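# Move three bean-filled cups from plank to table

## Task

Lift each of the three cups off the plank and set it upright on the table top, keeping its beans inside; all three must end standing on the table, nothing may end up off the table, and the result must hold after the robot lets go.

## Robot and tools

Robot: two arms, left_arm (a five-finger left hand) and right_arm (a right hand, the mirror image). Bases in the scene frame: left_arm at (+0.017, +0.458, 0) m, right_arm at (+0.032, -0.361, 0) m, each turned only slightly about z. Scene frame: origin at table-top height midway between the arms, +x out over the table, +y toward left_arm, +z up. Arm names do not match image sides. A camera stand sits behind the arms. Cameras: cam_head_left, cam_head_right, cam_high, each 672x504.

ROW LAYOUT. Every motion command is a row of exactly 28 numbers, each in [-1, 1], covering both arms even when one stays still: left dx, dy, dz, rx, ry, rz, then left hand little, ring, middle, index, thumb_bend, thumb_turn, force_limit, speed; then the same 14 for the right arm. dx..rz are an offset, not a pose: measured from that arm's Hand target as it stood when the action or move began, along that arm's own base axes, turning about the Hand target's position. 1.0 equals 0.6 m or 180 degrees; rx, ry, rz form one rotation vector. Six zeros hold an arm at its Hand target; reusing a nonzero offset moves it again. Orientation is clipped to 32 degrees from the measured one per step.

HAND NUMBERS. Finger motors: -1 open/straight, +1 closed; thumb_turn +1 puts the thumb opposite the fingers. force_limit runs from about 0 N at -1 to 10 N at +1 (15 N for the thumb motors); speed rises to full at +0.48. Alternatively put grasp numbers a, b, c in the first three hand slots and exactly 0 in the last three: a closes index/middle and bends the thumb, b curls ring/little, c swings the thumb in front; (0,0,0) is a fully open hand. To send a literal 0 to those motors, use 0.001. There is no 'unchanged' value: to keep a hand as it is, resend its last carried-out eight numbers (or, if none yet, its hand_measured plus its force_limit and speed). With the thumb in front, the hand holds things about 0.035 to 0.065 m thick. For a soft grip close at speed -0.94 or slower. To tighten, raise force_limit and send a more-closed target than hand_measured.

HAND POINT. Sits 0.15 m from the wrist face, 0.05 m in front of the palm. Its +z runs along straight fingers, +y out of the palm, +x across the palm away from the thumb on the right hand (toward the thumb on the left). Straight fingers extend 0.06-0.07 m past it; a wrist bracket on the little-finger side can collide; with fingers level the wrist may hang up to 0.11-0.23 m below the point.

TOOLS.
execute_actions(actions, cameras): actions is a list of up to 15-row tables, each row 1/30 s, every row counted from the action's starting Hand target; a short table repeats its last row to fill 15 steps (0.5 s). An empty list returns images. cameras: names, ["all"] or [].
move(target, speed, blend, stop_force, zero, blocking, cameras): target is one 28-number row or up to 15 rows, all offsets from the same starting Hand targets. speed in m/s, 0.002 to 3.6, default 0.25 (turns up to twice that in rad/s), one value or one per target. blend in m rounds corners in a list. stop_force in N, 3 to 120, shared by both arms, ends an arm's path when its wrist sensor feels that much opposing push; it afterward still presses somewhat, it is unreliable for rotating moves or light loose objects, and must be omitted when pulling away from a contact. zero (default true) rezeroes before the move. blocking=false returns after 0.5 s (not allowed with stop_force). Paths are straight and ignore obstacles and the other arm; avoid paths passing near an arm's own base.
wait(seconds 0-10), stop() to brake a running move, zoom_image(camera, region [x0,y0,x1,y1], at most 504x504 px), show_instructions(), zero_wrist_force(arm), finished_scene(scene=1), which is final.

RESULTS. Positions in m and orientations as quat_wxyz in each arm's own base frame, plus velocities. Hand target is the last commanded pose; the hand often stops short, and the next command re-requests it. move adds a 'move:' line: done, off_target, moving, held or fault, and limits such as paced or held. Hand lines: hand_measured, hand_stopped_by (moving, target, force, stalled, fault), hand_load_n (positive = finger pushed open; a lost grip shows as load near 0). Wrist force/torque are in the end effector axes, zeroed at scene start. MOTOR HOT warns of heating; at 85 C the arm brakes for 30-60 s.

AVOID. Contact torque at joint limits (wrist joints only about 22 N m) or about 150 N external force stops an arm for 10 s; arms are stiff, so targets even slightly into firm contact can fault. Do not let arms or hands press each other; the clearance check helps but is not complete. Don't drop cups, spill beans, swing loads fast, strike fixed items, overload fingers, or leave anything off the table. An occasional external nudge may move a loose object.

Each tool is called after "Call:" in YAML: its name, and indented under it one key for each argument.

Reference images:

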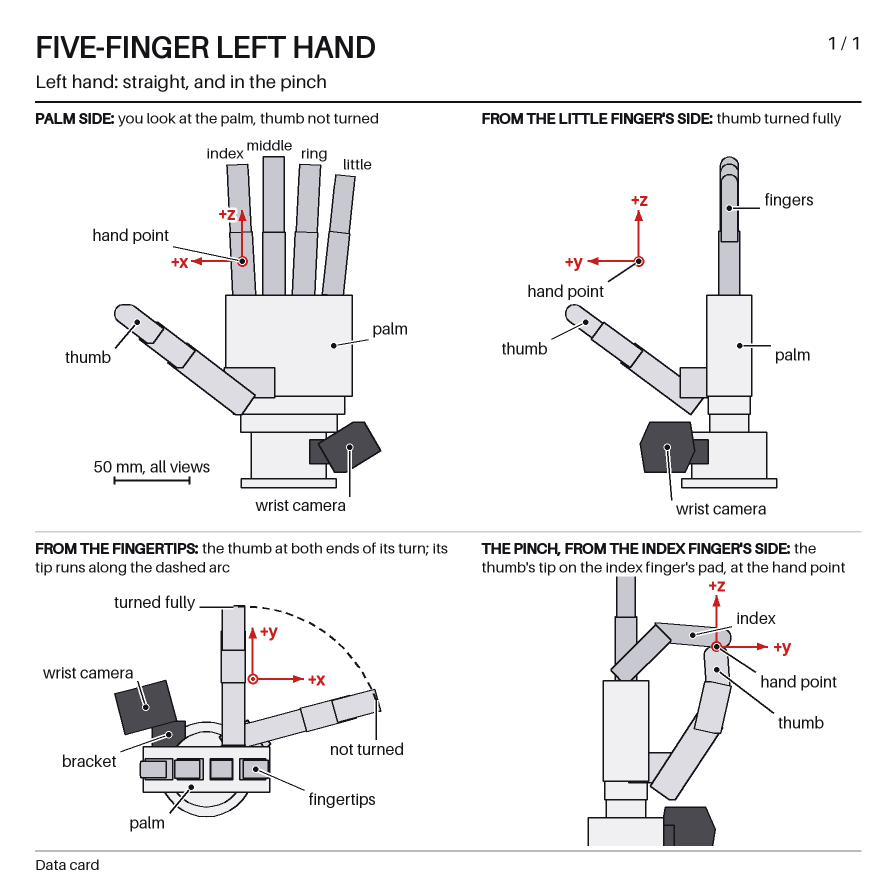

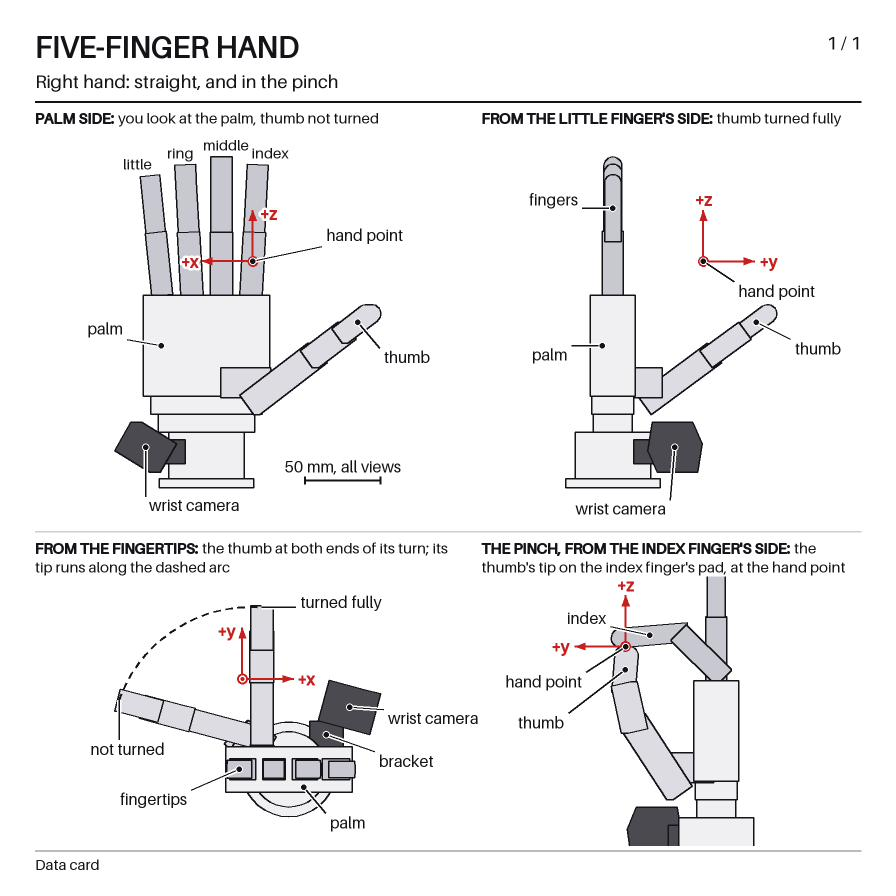

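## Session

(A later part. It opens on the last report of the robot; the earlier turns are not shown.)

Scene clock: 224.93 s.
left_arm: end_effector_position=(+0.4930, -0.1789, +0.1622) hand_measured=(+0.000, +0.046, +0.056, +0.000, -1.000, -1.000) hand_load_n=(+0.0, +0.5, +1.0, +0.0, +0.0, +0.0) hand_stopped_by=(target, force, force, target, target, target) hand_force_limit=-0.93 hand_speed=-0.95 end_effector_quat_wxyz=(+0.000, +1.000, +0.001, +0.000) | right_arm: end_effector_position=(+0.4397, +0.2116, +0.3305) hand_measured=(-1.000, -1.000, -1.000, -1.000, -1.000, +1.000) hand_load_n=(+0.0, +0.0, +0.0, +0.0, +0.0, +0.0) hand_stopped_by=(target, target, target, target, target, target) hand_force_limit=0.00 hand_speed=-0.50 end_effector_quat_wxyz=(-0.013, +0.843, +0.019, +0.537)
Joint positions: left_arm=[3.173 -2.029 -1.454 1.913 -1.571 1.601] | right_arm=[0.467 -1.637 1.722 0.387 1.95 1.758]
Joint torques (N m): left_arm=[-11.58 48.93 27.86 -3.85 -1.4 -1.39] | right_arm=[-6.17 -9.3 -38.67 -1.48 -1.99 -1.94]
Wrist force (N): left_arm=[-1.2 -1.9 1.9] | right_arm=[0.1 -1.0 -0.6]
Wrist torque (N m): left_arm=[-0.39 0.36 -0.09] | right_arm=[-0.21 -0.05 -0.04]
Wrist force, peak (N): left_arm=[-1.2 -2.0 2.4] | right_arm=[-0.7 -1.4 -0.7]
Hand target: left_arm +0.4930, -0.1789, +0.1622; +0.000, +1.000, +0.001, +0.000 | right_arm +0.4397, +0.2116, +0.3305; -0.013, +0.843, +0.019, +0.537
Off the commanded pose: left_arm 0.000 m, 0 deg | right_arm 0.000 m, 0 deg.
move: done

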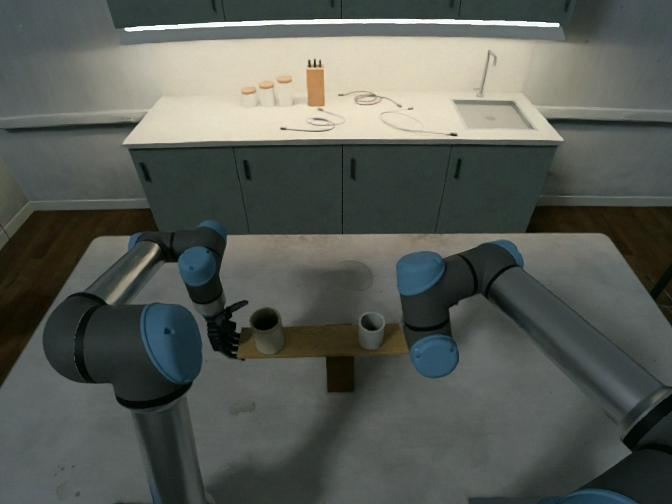

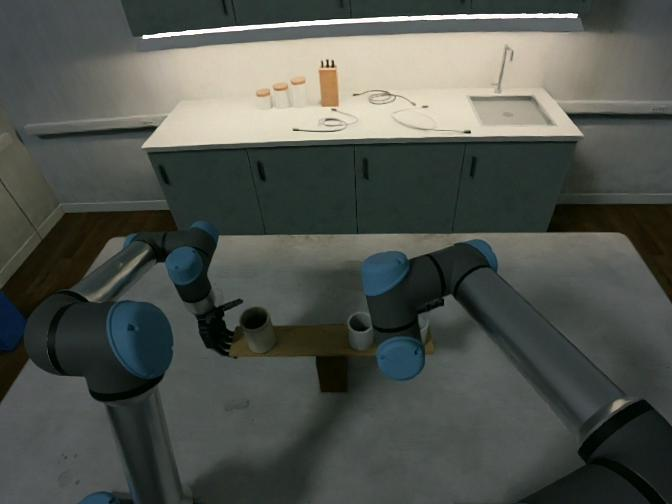

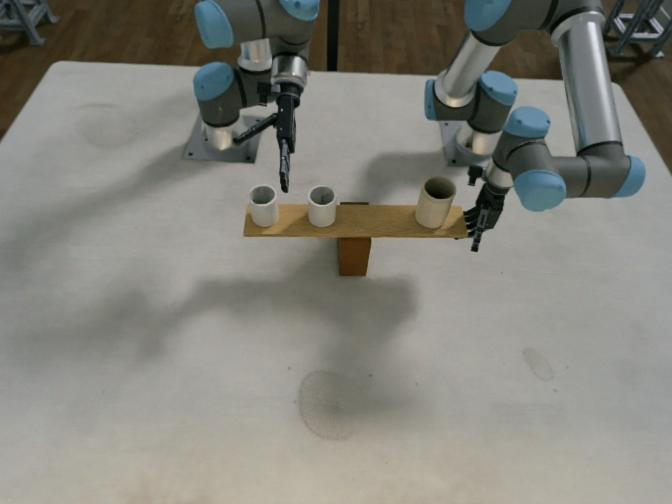

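Call:
move:
  target: [0, 0, 0, 0, 0, 0, 0, 0.22, 0.22, 0, -1, -1, -0.93, -0.95, 0, 0, -0.125, 0, 0, 0, -1, -1, -1, -1, -1, 1, 0.0, -0.5]
  speed: 0.05
  stop_force: 5
  cameras: ["cam_high", "cam_head_right"]

Call:
zoom_image:
  camera: "cam_high"
  region: [220, 120, 340, 240]

Call:
zoom_image:
  camera: "cam_head_right"
  region: [340, 250, 480, 390]

Scene clock: 238.77 s.
left_arm: end_effector_position=(+0.4930, -0.1789, +0.1622) hand_measured=(+0.000, +0.046, +0.056, +0.000, -1.000, -1.000) hand_load_n=(+0.0, +0.5, +1.0, +0.0, +0.0, +0.0) hand_stopped_by=(target, force, force, target, target, target) hand_force_limit=-0.93 hand_speed=-0.95 end_effector_quat_wxyz=(+0.000, +1.000, +0.001, +0.000) | right_arm: end_effector_position=(+0.4397, +0.2116, +0.2555) hand_measured=(-1.000, -1.000, -1.000, -1.000, -1.000, +1.000) hand_load_n=(+0.0, +0.0, +0.0, +0.0, +0.0, +0.5) hand_stopped_by=(target, target, target, target, target, target) hand_force_limit=0.00 hand_speed=-0.50 end_effector_quat_wxyz=(-0.013, +0.843, +0.019, +0.537)
Joint positions: left_arm=[3.173 -2.029 -1.454 1.912 -1.571 1.601] | right_arm=[0.467 -1.603 1.886 0.19 1.95 1.758]
Joint torques (N m): left_arm=[-10.96 48.62 27.65 -3.92 -1.34 -1.35] | right_arm=[2.31 -10.8 -5.87 -2.17 -1.7 -2.08]
Wrist force (N): left_arm=[-1.3 -1.9 2.5] | right_arm=[-0.5 -1.1 -0.6]
Wrist torque (N m): left_arm=[-0.40 0.37 -0.09] | right_arm=[-0.24 -0.01 -0.07]
Wrist force, peak (N): left_arm=[-1.5 -2.0 2.4] | right_arm=[-0.7 -1.2 -0.7]
Hand target: left_arm +0.4930, -0.1789, +0.1622; +0.000, +1.000, +0.001, +0.000 | right_arm +0.4397, +0.2116, +0.2555; -0.013, +0.843, +0.019, +0.537
Off the commanded pose: left_arm 0.000 m, 0 deg | right_arm 0.000 m, 0 deg.
move: done
Images, in order (width x height): cam_head_right 672x504, cam_high 672x504.

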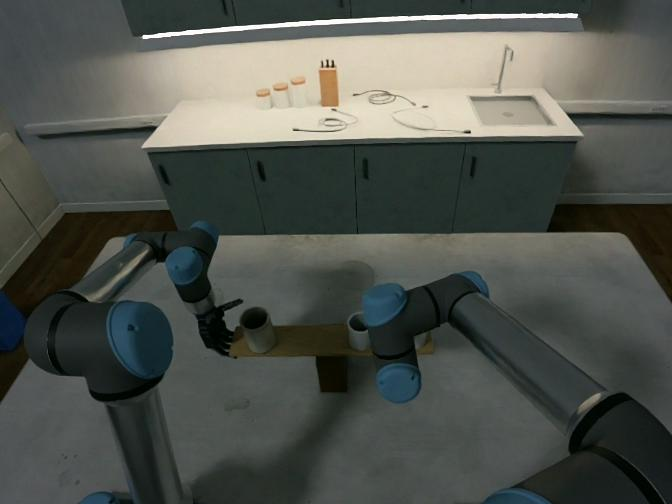

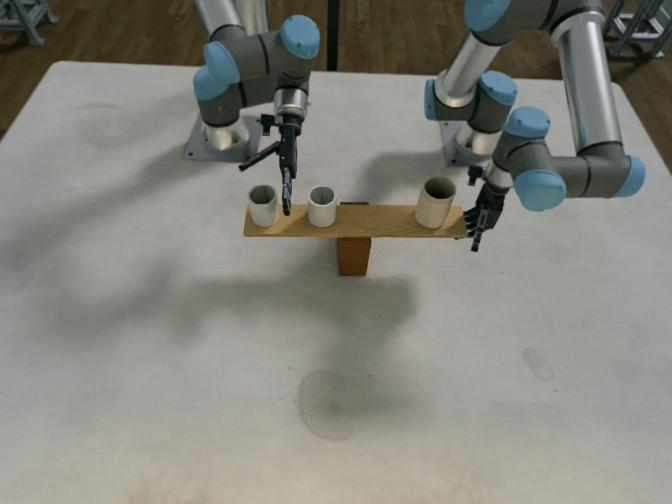

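Scaled by 4.200 from the camera's 672x504 image, which has a finer 960x720 frame.

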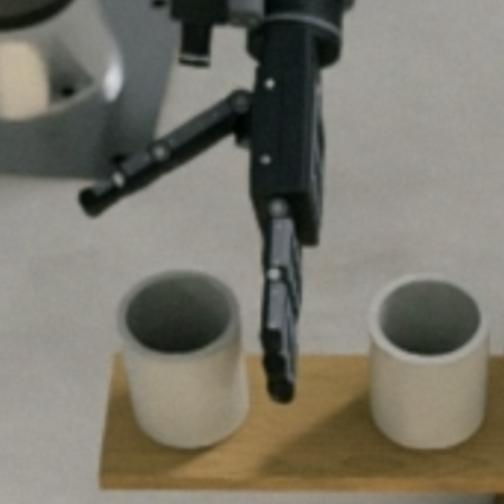

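Scaled by 3.600 from the camera's 672x504 image, which has a finer 960x720 frame.

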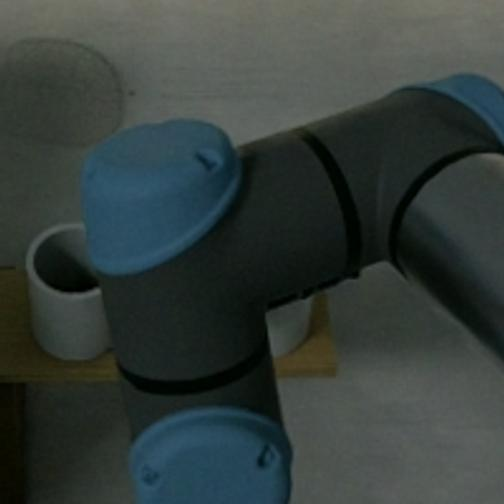

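Call:
move:
  target: [0, 0, 0, 0, 0, 0, 0, 0.22, 0.22, 0, -1, -1, -0.93, -0.95, 0, 0, -0.0808, 0, 0, 0, -1, -1, -1, -1, -1, 1, 0.0, -0.5]
  speed: 0.04
  stop_force: 5
  cameras: ["cam_high", "cam_head_right"]

Call:
zoom_image:
  camera: "cam_high"
  region: [230, 150, 330, 250]

Call:
zoom_image:
  camera: "cam_head_right"
  region: [340, 290, 460, 410]

Scene clock: 252.97 s.
left_arm: end_effector_position=(+0.4930, -0.1789, +0.1622) hand_measured=(+0.000, +0.046, +0.056, +0.000, -1.000, -1.000) hand_load_n=(+0.0, +0.5, +1.0, +0.0, +0.0, +0.0) hand_stopped_by=(target, force, force, target, target, target) hand_force_limit=-0.93 hand_speed=-0.95 end_effector_quat_wxyz=(+0.000, +1.000, +0.001, +0.000) | right_arm: end_effector_position=(+0.4397, +0.2116, +0.2070) hand_measured=(-1.000, -1.000, -1.000, -1.000, -1.000, +1.000) hand_load_n=(+0.0, +0.0, +0.0, +0.0, +0.0, +0.0) hand_stopped_by=(target, target, target, target, target, target) hand_force_limit=0.00 hand_speed=-0.50 end_effector_quat_wxyz=(-0.013, +0.843, +0.019, +0.537)
Joint positions: left_arm=[3.173 -2.029 -1.454 1.912 -1.571 1.601] | right_arm=[0.467 -1.562 1.976 0.058 1.95 1.758]
Joint torques (N m): left_arm=[-11.43 48.76 28.41 -4 -1.58 -1.41] | right_arm=[0.54 -11.14 -5.79 -2.03 -1.04 -1.81]
Wrist force (N): left_arm=[-1.2 -1.7 2.1] | right_arm=[-0.7 -0.9 -0.6]
Wrist torque (N m): left_arm=[-0.36 0.35 -0.09] | right_arm=[-0.19 0.02 -0.09]
Wrist force, peak (N): left_arm=[-1.3 -1.9 2.5] | right_arm=[-0.4 -1.3 -0.8]
Hand target: left_arm +0.4930, -0.1789, +0.1622; +0.000, +1.000, +0.001, +0.000 | right_arm +0.4397, +0.2116, +0.2070; -0.013, +0.843, +0.019, +0.537
Off the commanded pose: left_arm 0.000 m, 0 deg | right_arm 0.000 m, 0 deg.
move: done
Images, in order (width x height): cam_head_right 672x504, cam_high 672x504.

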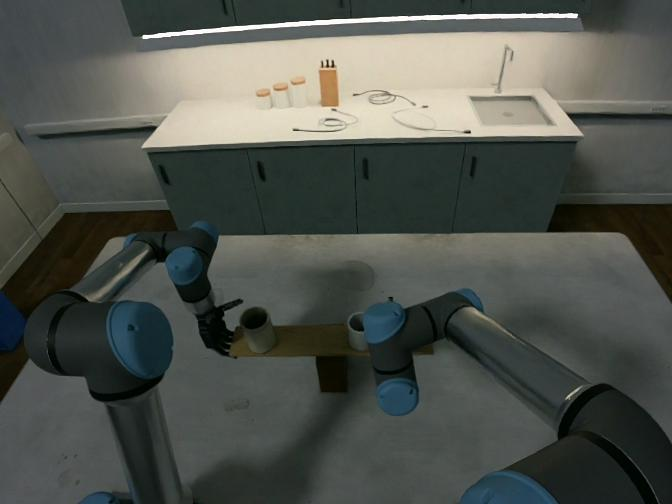

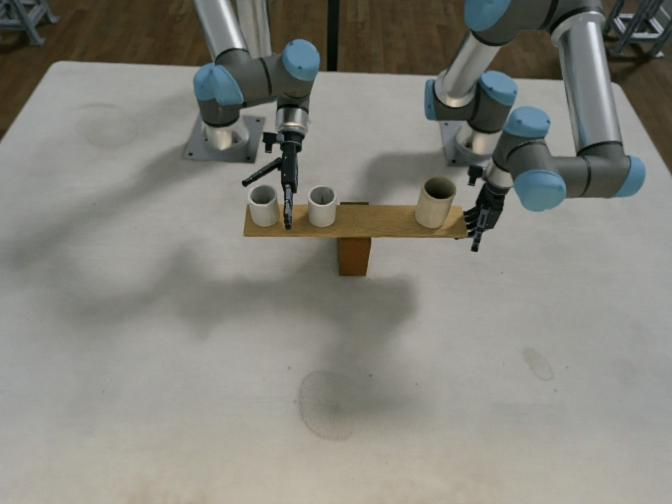

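Scaled by 5.040 from the camera's 672x504 image, which has a finer 960x720 frame.

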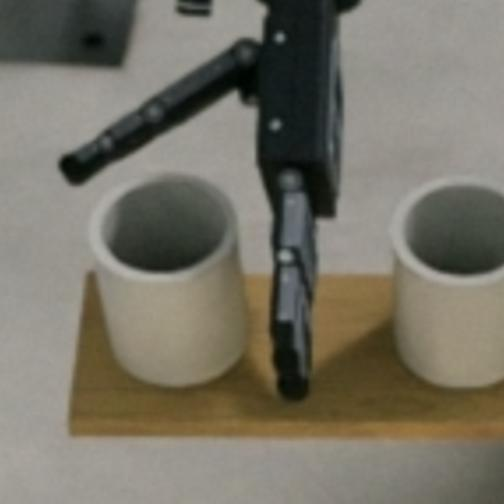

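Scaled by 4.200 from the camera's 672x504 image, which has a finer 960x720 frame.

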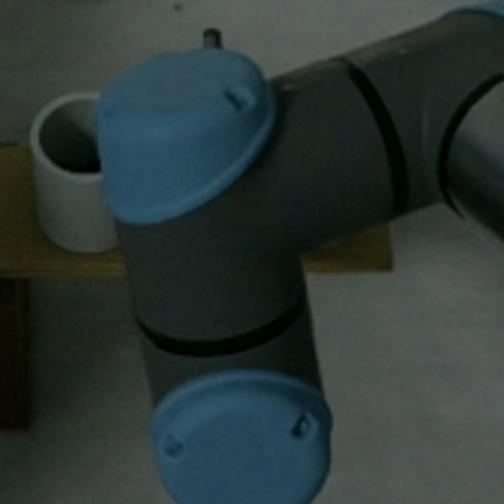

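Call:
wait:
  seconds: 0.1
  cameras: ["all"]

Call:
zoom_image:
  camera: "cam_head_left"
  region: [370, 270, 490, 390]

Scene clock: 264.27 s.
left_arm: end_effector_position=(+0.4930, -0.1789, +0.1622) hand_measured=(+0.000, +0.046, +0.056, +0.000, -1.000, -1.000) hand_load_n=(+0.0, +0.5, +0.5, +0.0, +0.0, +0.0) hand_stopped_by=(target, force, force, target, target, target) hand_force_limit=-0.93 hand_speed=-0.95 end_effector_quat_wxyz=(+0.000, +1.000, +0.001, +0.000) | right_arm: end_effector_position=(+0.4397, +0.2116, +0.2070) hand_measured=(-1.000, -1.000, -1.000, -1.000, -1.000, +1.000) hand_load_n=(+0.0, +0.0, +0.0, +0.0, +0.0, +0.0) hand_stopped_by=(target, target, target, target, target, target) hand_force_limit=0.00 hand_speed=-0.50 end_effector_quat_wxyz=(-0.013, +0.843, +0.019, +0.537)
Joint positions: left_arm=[3.173 -2.029 -1.454 1.912 -1.571 1.601] | right_arm=[0.467 -1.562 1.976 0.058 1.95 1.758]
Joint torques (N m): left_arm=[-11.31 48.01 27.78 -3.91 -1.44 -1.47] | right_arm=[-6.1 -10.05 -4.75 -2.08 -1.01 -1.95]
Wrist force (N): left_arm=[-1.1 -1.8 1.9] | right_arm=[-0.5 -1.1 -0.8]
Wrist torque (N m): left_arm=[-0.38 0.34 -0.09] | right_arm=[-0.21 0.01 -0.10]
Wrist force, peak (N): left_arm=[-1.4 -2.0 2.5] | right_arm=[-0.2 -1.2 -1.1]
Hand target: left_arm +0.4930, -0.1789, +0.1622; +0.000, +1.000, +0.001, +0.000 | right_arm +0.4397, +0.2116, +0.2070; -0.013, +0.843, +0.019, +0.537
Off the commanded pose: left_arm 0.000 m, 0 deg | right_arm 0.000 m, 0 deg.
wait: 0.10 s; at rest from the start

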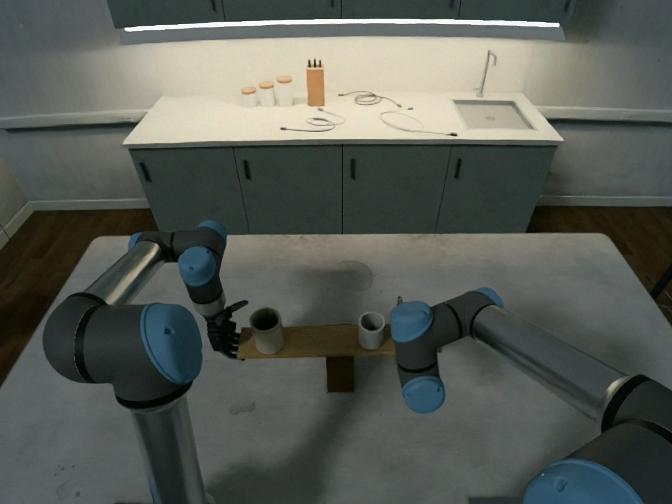

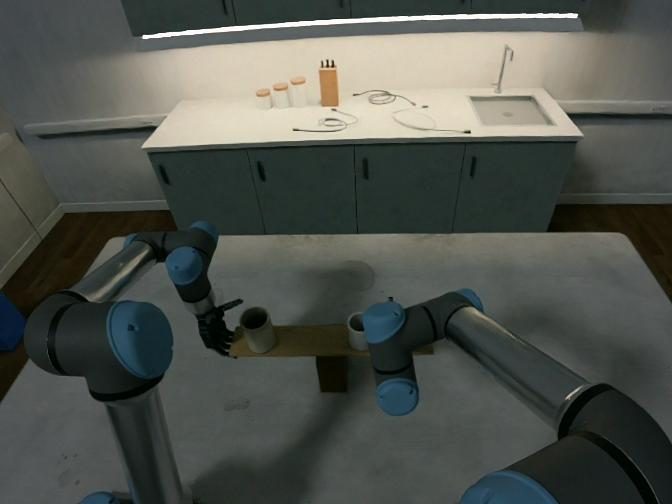

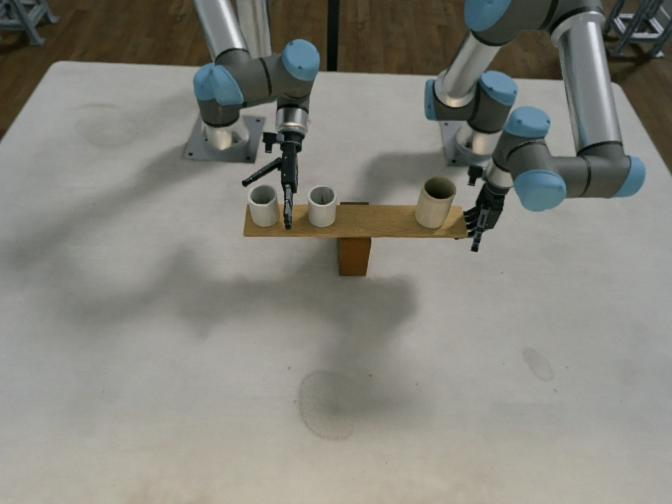

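Scaled by 4.200 from the camera's 672x504 image, which has a finer 960x720 frame.

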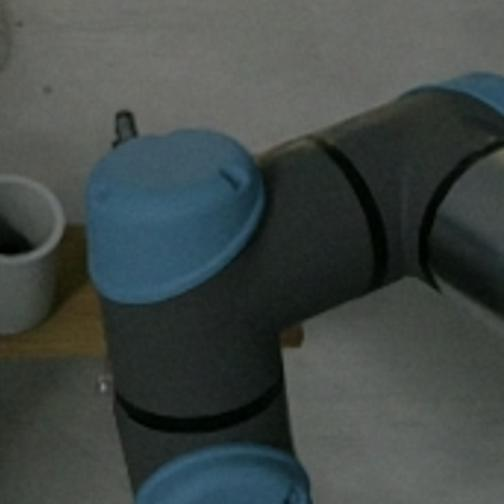

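Call:
move:
  target: [0, 0, 0, 0, 0, 0, 0, 0.22, 0.22, 0, -1, -1, -0.93, -0.95, 0.0232, 0.0044, 0, 0.0026, -0.0555, 0, -1, -1, -1, -1, -1, 1, 0.0, -0.5]
  speed: 0.05
  cameras: ["all"]

Call:
zoom_image:
  camera: "cam_high"
  region: [230, 150, 330, 250]

Call:
zoom_image:
  camera: "cam_head_left"
  region: [370, 270, 490, 390]

Scene clock: 275.37 s.
left_arm: end_effector_position=(+0.4930, -0.1789, +0.1622) hand_measured=(+0.000, +0.046, +0.056, +0.000, -1.000, -1.000) hand_load_n=(+0.0, +0.5, +1.0, +0.0, -0.5, +0.0) hand_stopped_by=(target, force, force, target, target, target) hand_force_limit=-0.93 hand_speed=-0.95 end_effector_quat_wxyz=(+0.000, +1.000, +0.001, +0.000) | right_arm: end_effector_position=(+0.4536, +0.2143, +0.2070) hand_measured=(-1.000, -1.000, -1.000, -1.000, -1.000, +1.000) hand_load_n=(+0.0, +0.0, +0.0, +0.0, +0.0, +0.0) hand_stopped_by=(target, target, target, target, target, target) hand_force_limit=0.00 hand_speed=-0.50 end_effector_quat_wxyz=(-0.014, +0.793, +0.018, +0.608)
Joint positions: left_arm=[3.173 -2.029 -1.454 1.912 -1.571 1.601] | right_arm=[0.48 -1.571 2.077 -0.219 1.989 1.691]
Joint torques (N m): left_arm=[-11.3 48.54 27.98 -3.84 -1.37 -1.34] | right_arm=[7.1 -14.22 -5.6 -2.63 2.71 -1.82]
Wrist force (N): left_arm=[-1.4 -1.8 1.8] | right_arm=[-0.3 -1.0 -0.5]
Wrist torque (N m): left_arm=[-0.36 0.38 -0.10] | right_arm=[-0.24 -0.05 -0.06]
Wrist force, peak (N): left_arm=[-1.2 -2.1 2.4] | right_arm=[-0.2 -1.3 -0.8]
Hand target: left_arm +0.4930, -0.1789, +0.1622; +0.000, +1.000, +0.001, +0.000 | right_arm +0.4537, +0.2143, +0.2070; -0.014, +0.793, +0.018, +0.608
Off the commanded pose: left_arm 0.000 m, 0 deg | right_arm 0.000 m, 0 deg.
move: done

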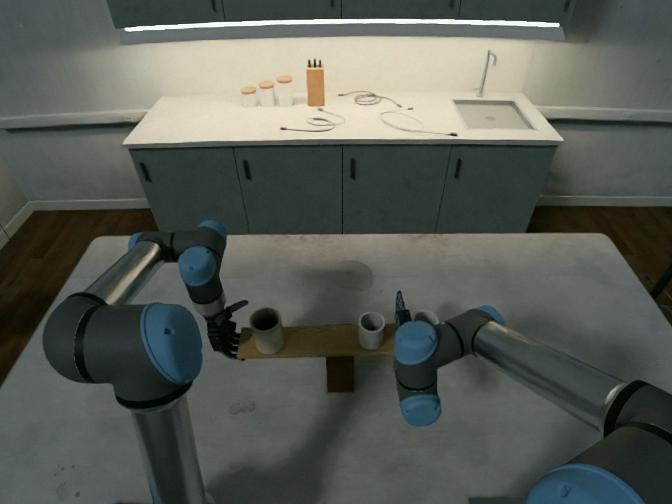

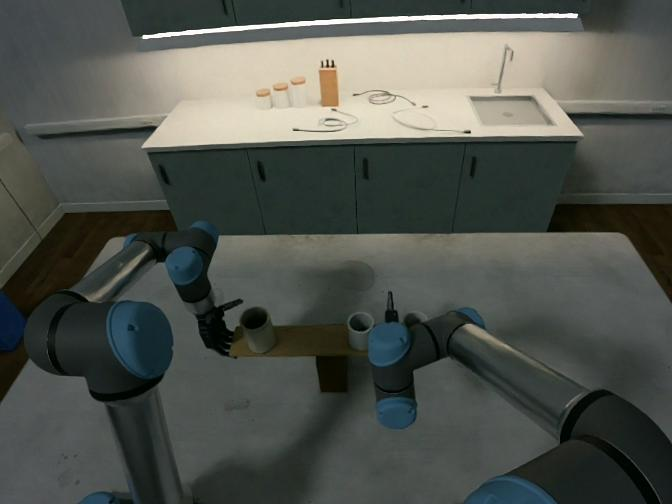

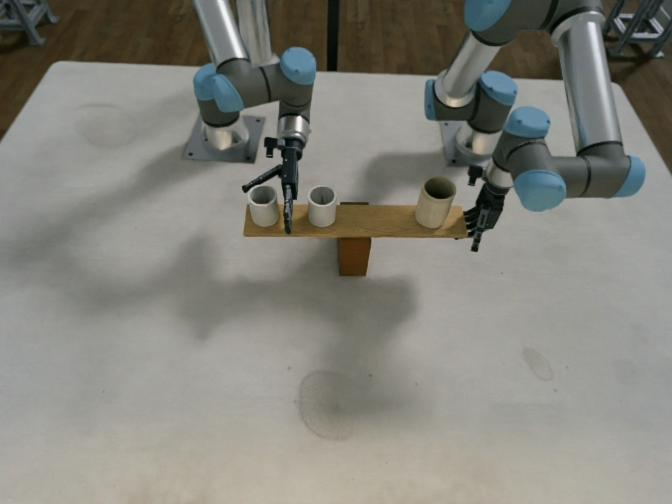

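Scaled by 5.040 from the camera's 672x504 image, which has a finer 960x720 frame.

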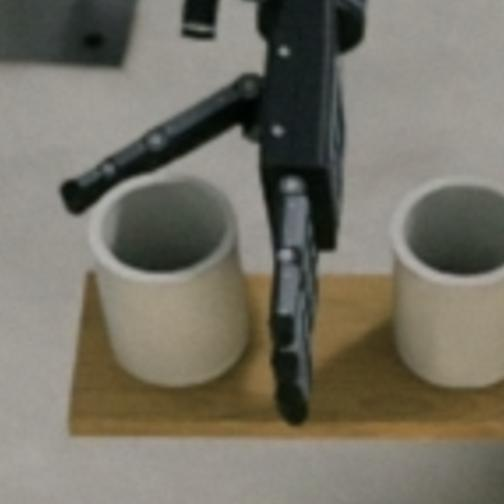

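Scaled by 4.200 from the camera's 672x504 image, which has a finer 960x720 frame.

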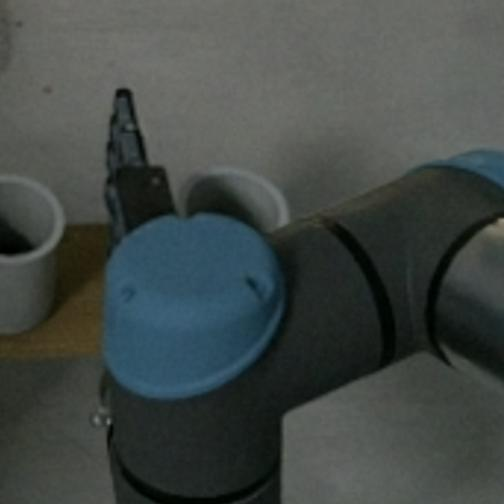

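Call:
move:
  target: [0, 0, 0, 0, 0, 0, 0, 0.22, 0.22, 0, -1, -1, -0.93, -0.95, 0, 0, -0.0283, 0, 0, 0, -1, -1, -1, -1, -1, 1, 0.0, -0.5]
  speed: 0.02
  stop_force: 3
  cameras: ["all"]

Call:
zoom_image:
  camera: "cam_high"
  region: [230, 150, 330, 250]

Call:
zoom_image:
  camera: "cam_head_left"
  region: [370, 270, 490, 390]

Scene clock: 282.80 s.
left_arm: end_effector_position=(+0.4930, -0.1789, +0.1622) hand_measured=(+0.000, +0.046, +0.056, +0.000, -1.000, -1.000) hand_load_n=(+0.0, +0.5, +1.0, +0.0, +0.0, +0.0) hand_stopped_by=(target, force, force, target, target, target) hand_force_limit=-0.93 hand_speed=-0.95 end_effector_quat_wxyz=(+0.000, +1.000, +0.001, +0.000) | right_arm: end_effector_position=(+0.4537, +0.2143, +0.1900) hand_measured=(-1.000, -1.000, -1.000, -1.000, -1.000, +1.000) hand_load_n=(+0.0, +0.0, +0.0, +0.0, +0.0, +0.5) hand_stopped_by=(target, target, target, target, target, target) hand_force_limit=0.00 hand_speed=-0.50 end_effector_quat_wxyz=(-0.014, +0.793, +0.018, +0.608)
Joint positions: left_arm=[3.173 -2.029 -1.454 1.912 -1.571 1.601] | right_arm=[0.48 -1.548 2.104 -0.269 1.989 1.691]
Joint torques (N m): left_arm=[-11.56 48.87 27.9 -3.78 -1.52 -1.32] | right_arm=[6.31 -10.17 -3.87 -2.65 2.03 0.48]
Wrist force (N): left_arm=[-1.4 -1.8 2.1] | right_arm=[-0.4 -1.1 -0.5]
Wrist torque (N m): left_arm=[-0.37 0.39 -0.11] | right_arm=[-0.24 -0.05 -0.06]
Wrist force, peak (N): left_arm=[-1.5 -1.9 2.5] | right_arm=[-0.4 -1.4 -0.7]
Hand target: left_arm +0.4930, -0.1789, +0.1622; +0.000, +1.000, +0.001, +0.000 | right_arm +0.4537, +0.2143, +0.1900; -0.014, +0.793, +0.018, +0.608
Off the commanded pose: left_arm 0.000 m, 0 deg | right_arm 0.000 m, 0 deg.
move: done

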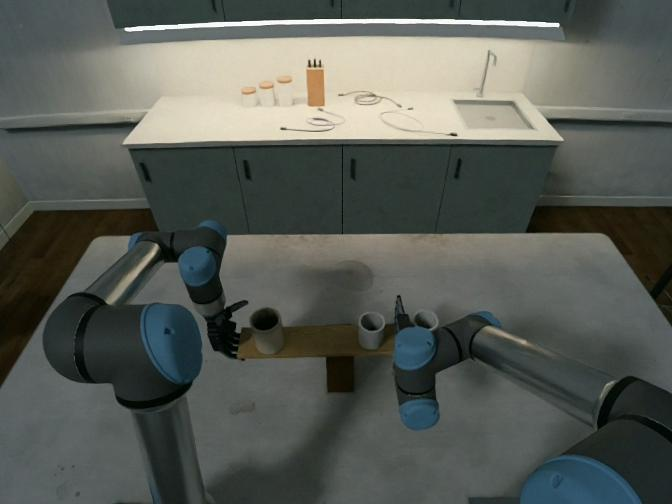

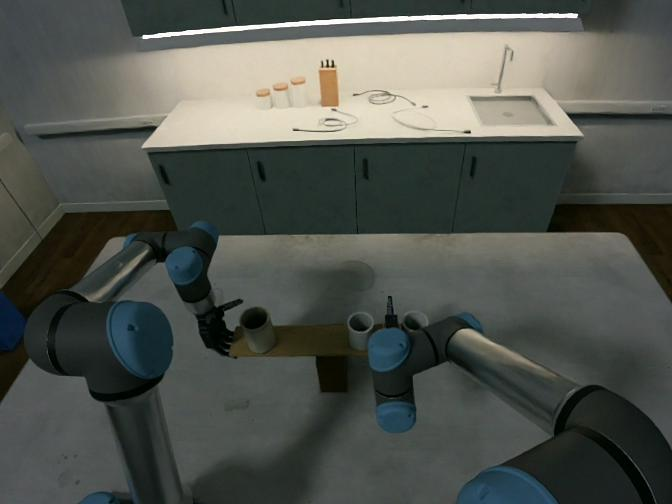

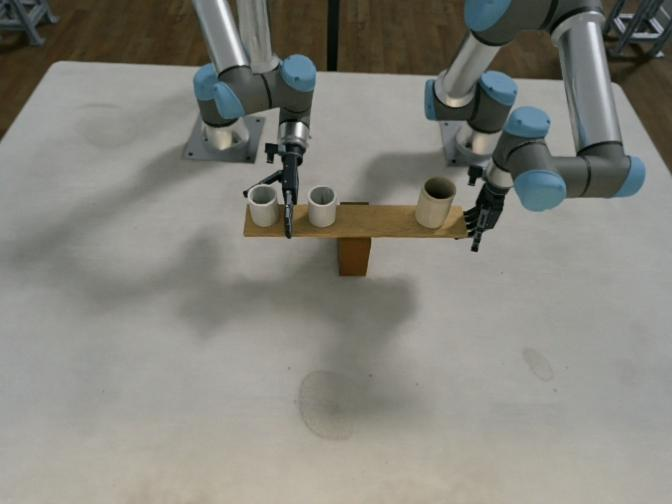

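Scaled by 5.040 from the camera's 672x504 image, which has a finer 960x720 frame.

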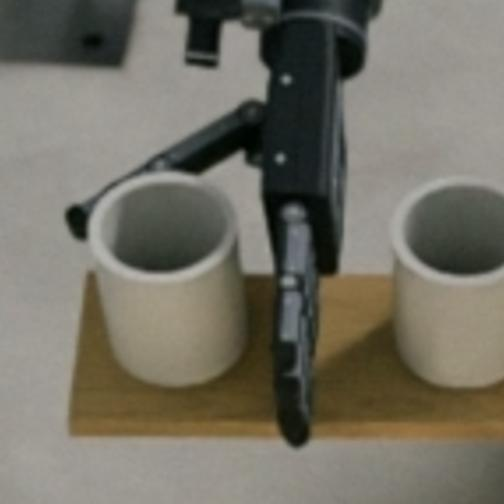

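Scaled by 4.200 from the camera's 672x504 image, which has a finer 960x720 frame.

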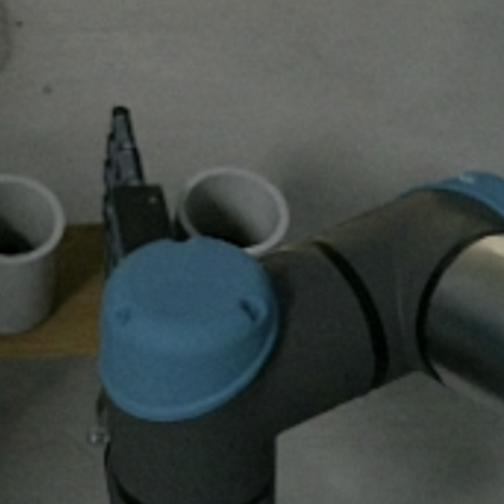

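Call:
move:
  target:
    - [0, 0, 0, 0, 0, 0, 0, 0.22, 0.22, 0, -1, -1, -0.93, -0.95, 0.0083, 0.0004, 0, 0, 0, 0, -1, -1, -1, -1, -1, 1, 0.0, -0.5]
    - [0, 0, 0, 0, 0, 0, 0, 0.22, 0.22, 0, -1, -1, -0.93, -0.95, 0.0083, 0.0004, 0, 0, 0, 0, -1, -1, -1, -1, -0.1, 1, -0.73, -0.93]
  speed: 0.02
  cameras: ["all"]

Call:
zoom_image:
  camera: "cam_high"
  region: [230, 150, 330, 250]

Call:
zoom_image:
  camera: "cam_head_left"
  region: [370, 270, 490, 390]

Scene clock: 296.33 s.
left_arm: end_effector_position=(+0.4930, -0.1789, +0.1622) hand_measured=(+0.000, +0.046, +0.056, +0.000, -1.000, -1.000) hand_load_n=(+0.0, +0.5, +0.5, +0.5, +0.0, +0.0) hand_stopped_by=(target, force, force, target, target, target) hand_force_limit=-0.93 hand_speed=-0.95 end_effector_quat_wxyz=(+0.000, +1.000, +0.001, +0.000) | right_arm: end_effector_position=(+0.4586, +0.2145, +0.1900) hand_measured=(-1.000, -1.000, -1.000, -1.000, -0.504, +1.000) hand_load_n=(+0.0, +0.0, +0.0, +0.0, +1.0, +0.0) hand_stopped_by=(target, target, target, target, moving, target) hand_force_limit=-0.73 hand_speed=-0.93 end_effector_quat_wxyz=(-0.014, +0.793, +0.018, +0.608)
Joint positions: left_arm=[3.173 -2.029 -1.454 1.912 -1.571 1.601] | right_arm=[0.474 -1.539 2.095 -0.269 1.983 1.689]
Joint torques (N m): left_arm=[-11.22 49 27.74 -3.86 -1.43 -1.37] | right_arm=[-3.13 -11.24 -35.3 -2.62 -1.2 -1.28]
Wrist force (N): left_arm=[-1.1 -1.9 2.4] | right_arm=[-0.2 -0.4 -0.7]
Wrist torque (N m): left_arm=[-0.38 0.34 -0.08] | right_arm=[-0.24 -0.06 -0.04]
Wrist force, peak (N): left_arm=[-1.6 -2.0 2.4] | right_arm=[-0.4 -1.5 -0.5]
Hand target: left_arm +0.4930, -0.1789, +0.1622; +0.000, +1.000, +0.001, +0.000 | right_arm +0.4586, +0.2145, +0.1900; -0.014, +0.793, +0.018, +0.608
Off the commanded pose: left_arm 0.000 m, 0 deg | right_arm 0.000 m, 0 deg.
move: moving (right_arm; no rest 5 s after target 2's new numbers were sent)

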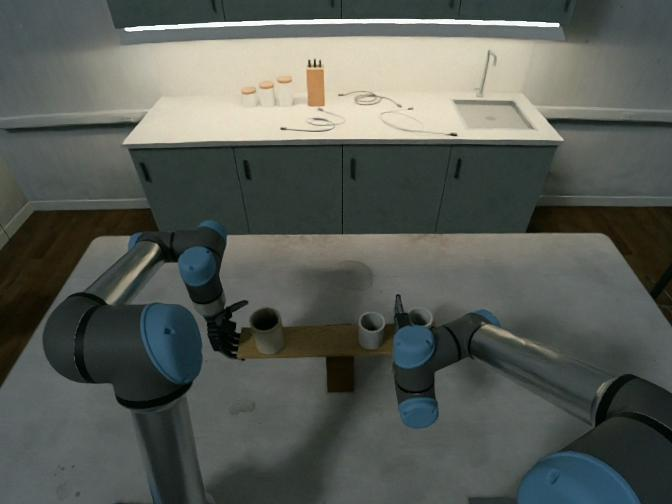

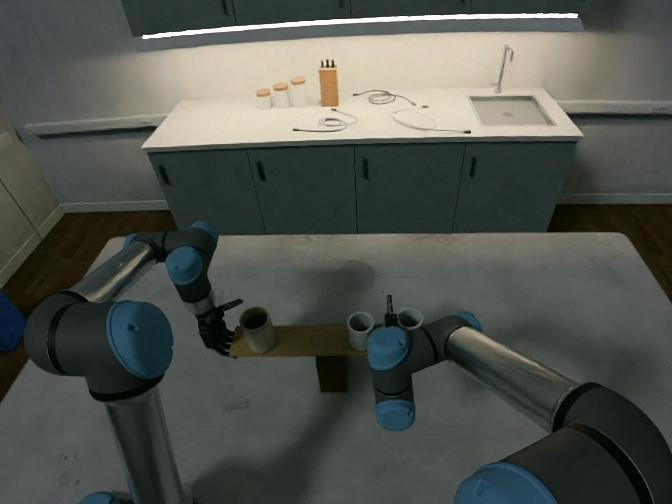

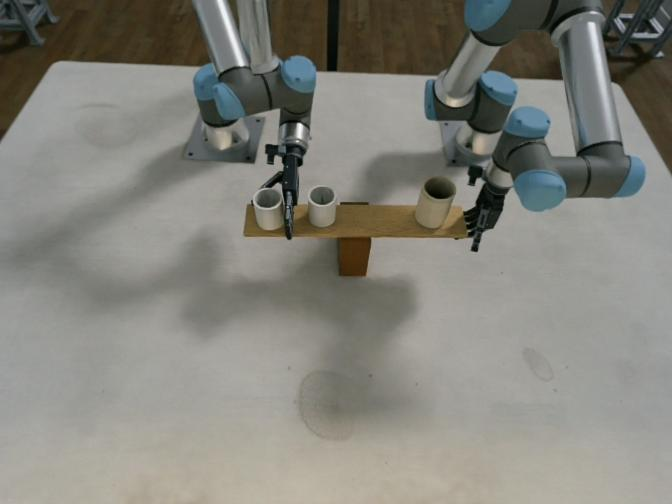

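Scaled by 5.040 from the camera's 672x504 image, which has a finer 960x720 frame.

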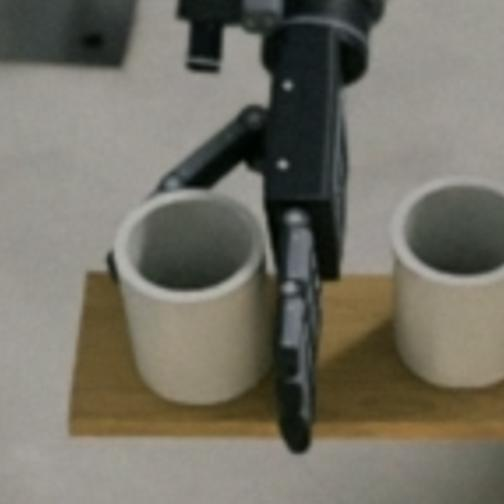

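Scaled by 4.200 from the camera's 672x504 image, which has a finer 960x720 frame.

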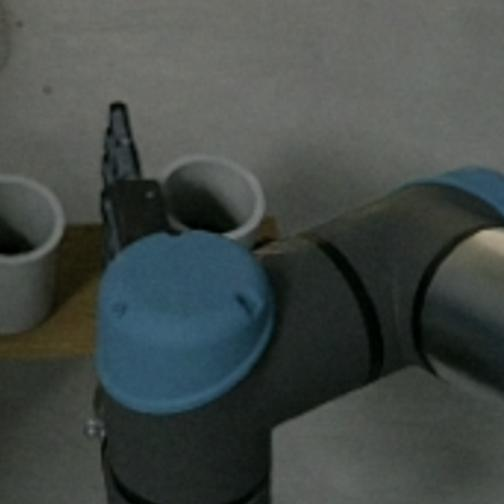

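Call:
wait:
  seconds: 2
  cameras: ["cam_high", "cam_head_left"]

Call:
zoom_image:
  camera: "cam_high"
  region: [230, 150, 330, 250]

Call:
zoom_image:
  camera: "cam_head_left"
  region: [370, 270, 490, 390]

Scene clock: 301.03 s.
left_arm: end_effector_position=(+0.4930, -0.1789, +0.1622) hand_measured=(+0.000, +0.046, +0.056, +0.000, -1.000, -1.000) hand_load_n=(+0.0, +0.5, +1.0, +0.0, +0.0, +0.5) hand_stopped_by=(target, force, force, target, target, target) hand_force_limit=-0.93 hand_speed=-0.95 end_effector_quat_wxyz=(+0.000, +1.000, +0.001, +0.000) | right_arm: end_effector_position=(+0.4586, +0.2145, +0.1900) hand_measured=(-1.000, -1.000, -1.000, -1.000, -0.390, +1.000) hand_load_n=(+0.0, +0.0, +0.0, +0.0, +2.0, +0.0) hand_stopped_by=(target, target, target, target, force, target) hand_force_limit=-0.73 hand_speed=-0.93 end_effector_quat_wxyz=(-0.014, +0.793, +0.018, +0.608)
Joint positions: left_arm=[3.173 -2.029 -1.454 1.912 -1.571 1.601] | right_arm=[0.474 -1.539 2.095 -0.269 1.983 1.689]
Joint torques (N m): left_arm=[-11.48 48.43 28.17 -3.96 -1.46 -1.25] | right_arm=[0.43 -10.67 -32.95 -2.6 -1.08 -0.59]
Wrist force (N): left_arm=[-1.5 -1.7 1.8] | right_arm=[0.3 -1.1 -1.1]
Wrist torque (N m): left_arm=[-0.34 0.38 -0.11] | right_arm=[-0.28 -0.04 -0.11]
Wrist force, peak (N): left_arm=[-1.3 -1.9 2.5] | right_arm=[0.5 -1.1 -1.4]
Hand target: left_arm +0.4930, -0.1789, +0.1622; +0.000, +1.000, +0.001, +0.000 | right_arm +0.4586, +0.2145, +0.1900; -0.014, +0.793, +0.018, +0.608
Off the commanded pose: left_arm 0.000 m, 0 deg | right_arm 0.000 m, 0 deg.
wait: 2.00 s; at rest from the start
Images, in order (width x height): cam_head_left 672x504, cam_high 672x504.

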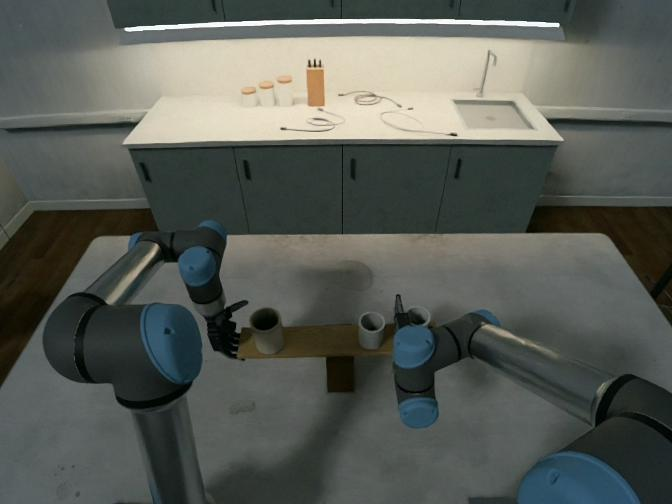

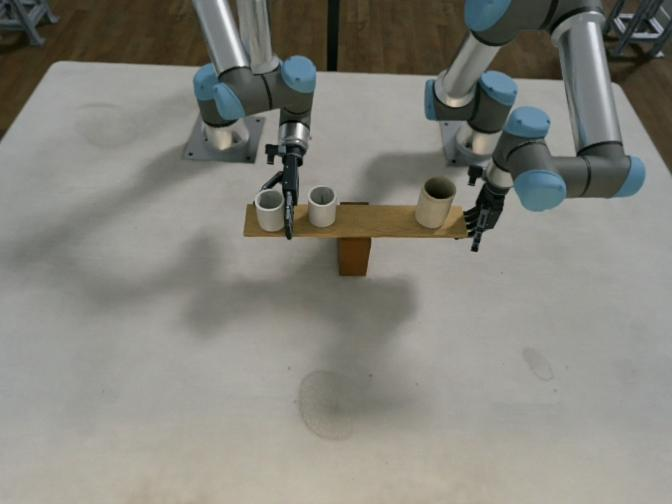

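Scaled by 5.040 from the camera's 672x504 image, which has a finer 960x720 frame.

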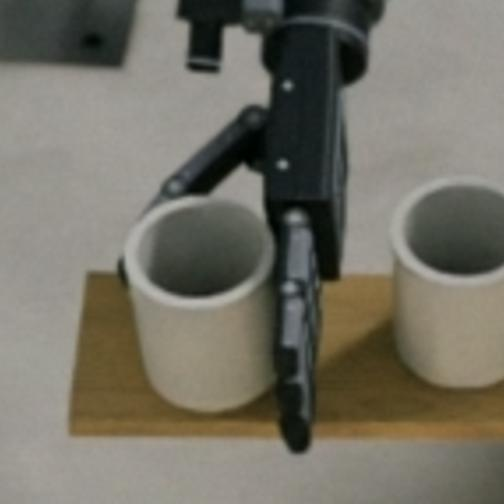

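Scaled by 4.200 from the camera's 672x504 image, which has a finer 960x720 frame.

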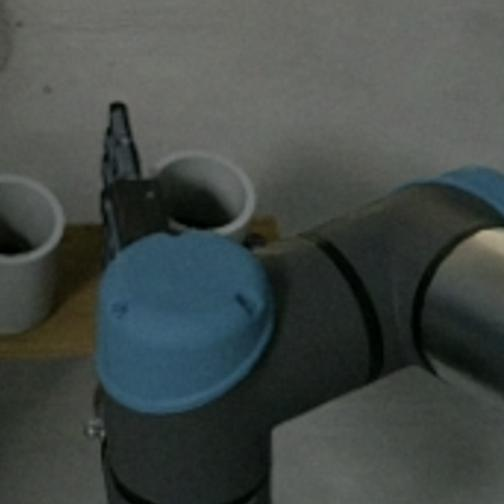

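Call:
move:
  target: [0, 0, 0, 0, 0, 0, 0, 0.22, 0.22, 0, -1, -1, -0.93, -0.95, 0, 0, 0, 0, 0, 0, -1, -1, 0.3, 0.3, -0.1, 1, -0.76, -0.85]
  speed: 0.02
  cameras: ["cam_high", "cam_head_left"]

Call:
zoom_image:
  camera: "cam_high"
  region: [230, 150, 330, 250]

Call:
zoom_image:
  camera: "cam_head_left"
  region: [370, 270, 490, 390]

Scene clock: 305.90 s.
left_arm: end_effector_position=(+0.4930, -0.1789, +0.1622) hand_measured=(+0.000, +0.046, +0.056, +0.000, -1.000, -1.000) hand_load_n=(+0.0, +0.5, +1.0, +0.0, +0.0, +0.0) hand_stopped_by=(target, force, force, target, target, target) hand_force_limit=-0.93 hand_speed=-0.95 end_effector_quat_wxyz=(+0.000, +1.000, +0.001, +0.000) | right_arm: end_effector_position=(+0.4586, +0.2145, +0.1900) hand_measured=(-1.000, -1.000, -0.738, -0.806, -0.390, +1.000) hand_load_n=(+0.0, +0.0, +1.5, +0.0, +6.0, +0.5) hand_stopped_by=(target, target, force, force, force, target) hand_force_limit=-0.76 hand_speed=-0.85 end_effector_quat_wxyz=(-0.014, +0.793, +0.018, +0.608)
Joint positions: left_arm=[3.173 -2.029 -1.454 1.912 -1.571 1.601] | right_arm=[0.474 -1.539 2.095 -0.269 1.983 1.689]
Joint torques (N m): left_arm=[-11.35 48.52 27.83 -3.86 -1.25 -1.3] | right_arm=[3.65 -11.52 -31.2 -2.22 -0.99 -0.18]
Wrist force (N): left_arm=[-1.5 -1.9 2.2] | right_arm=[-0.8 -1.1 -0.4]
Wrist torque (N m): left_arm=[-0.39 0.41 -0.10] | right_arm=[-0.26 -0.05 -0.11]
Wrist force, peak (N): left_arm=[-1.2 -1.9 2.7] | right_arm=[-1.0 -1.7 -0.4]
Hand target: left_arm +0.4930, -0.1789, +0.1622; +0.000, +1.000, +0.001, +0.000 | right_arm +0.4586, +0.2145, +0.1900; -0.014, +0.793, +0.018, +0.608
Off the commanded pose: left_arm 0.000 m, 0 deg | right_arm 0.000 m, 0 deg.
move: done
Images, in order (width x height): cam_head_left 672x504, cam_high 672x504.

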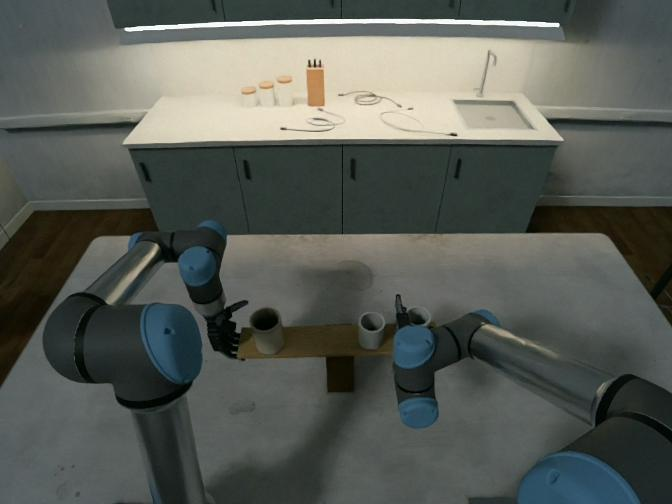

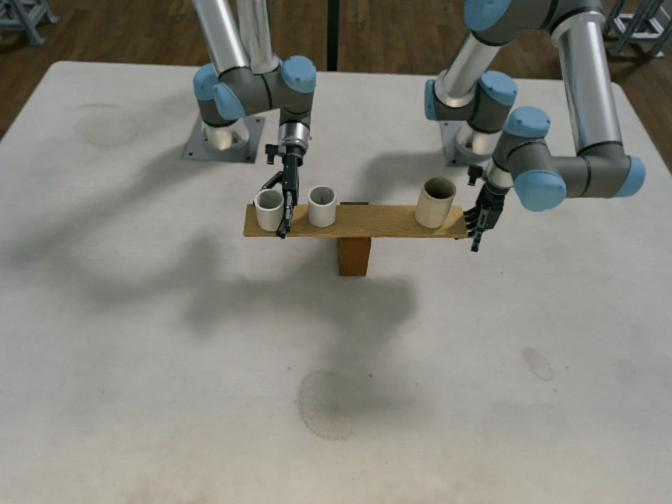

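Scaled by 5.040 from the camera's 672x504 image, which has a finer 960x720 frame.

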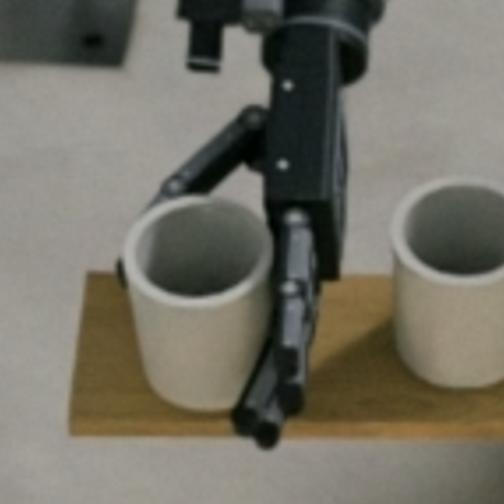

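Scaled by 4.200 from the camera's 672x504 image, which has a finer 960x720 frame.

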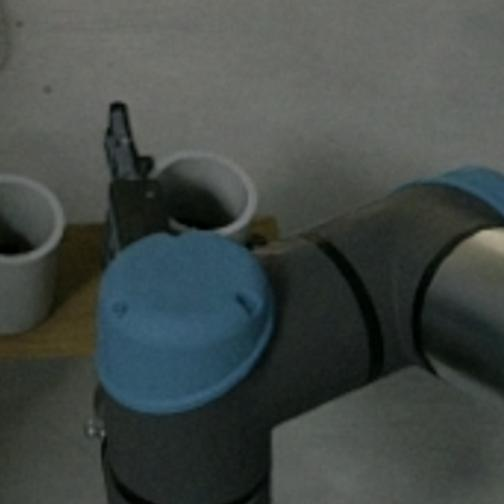

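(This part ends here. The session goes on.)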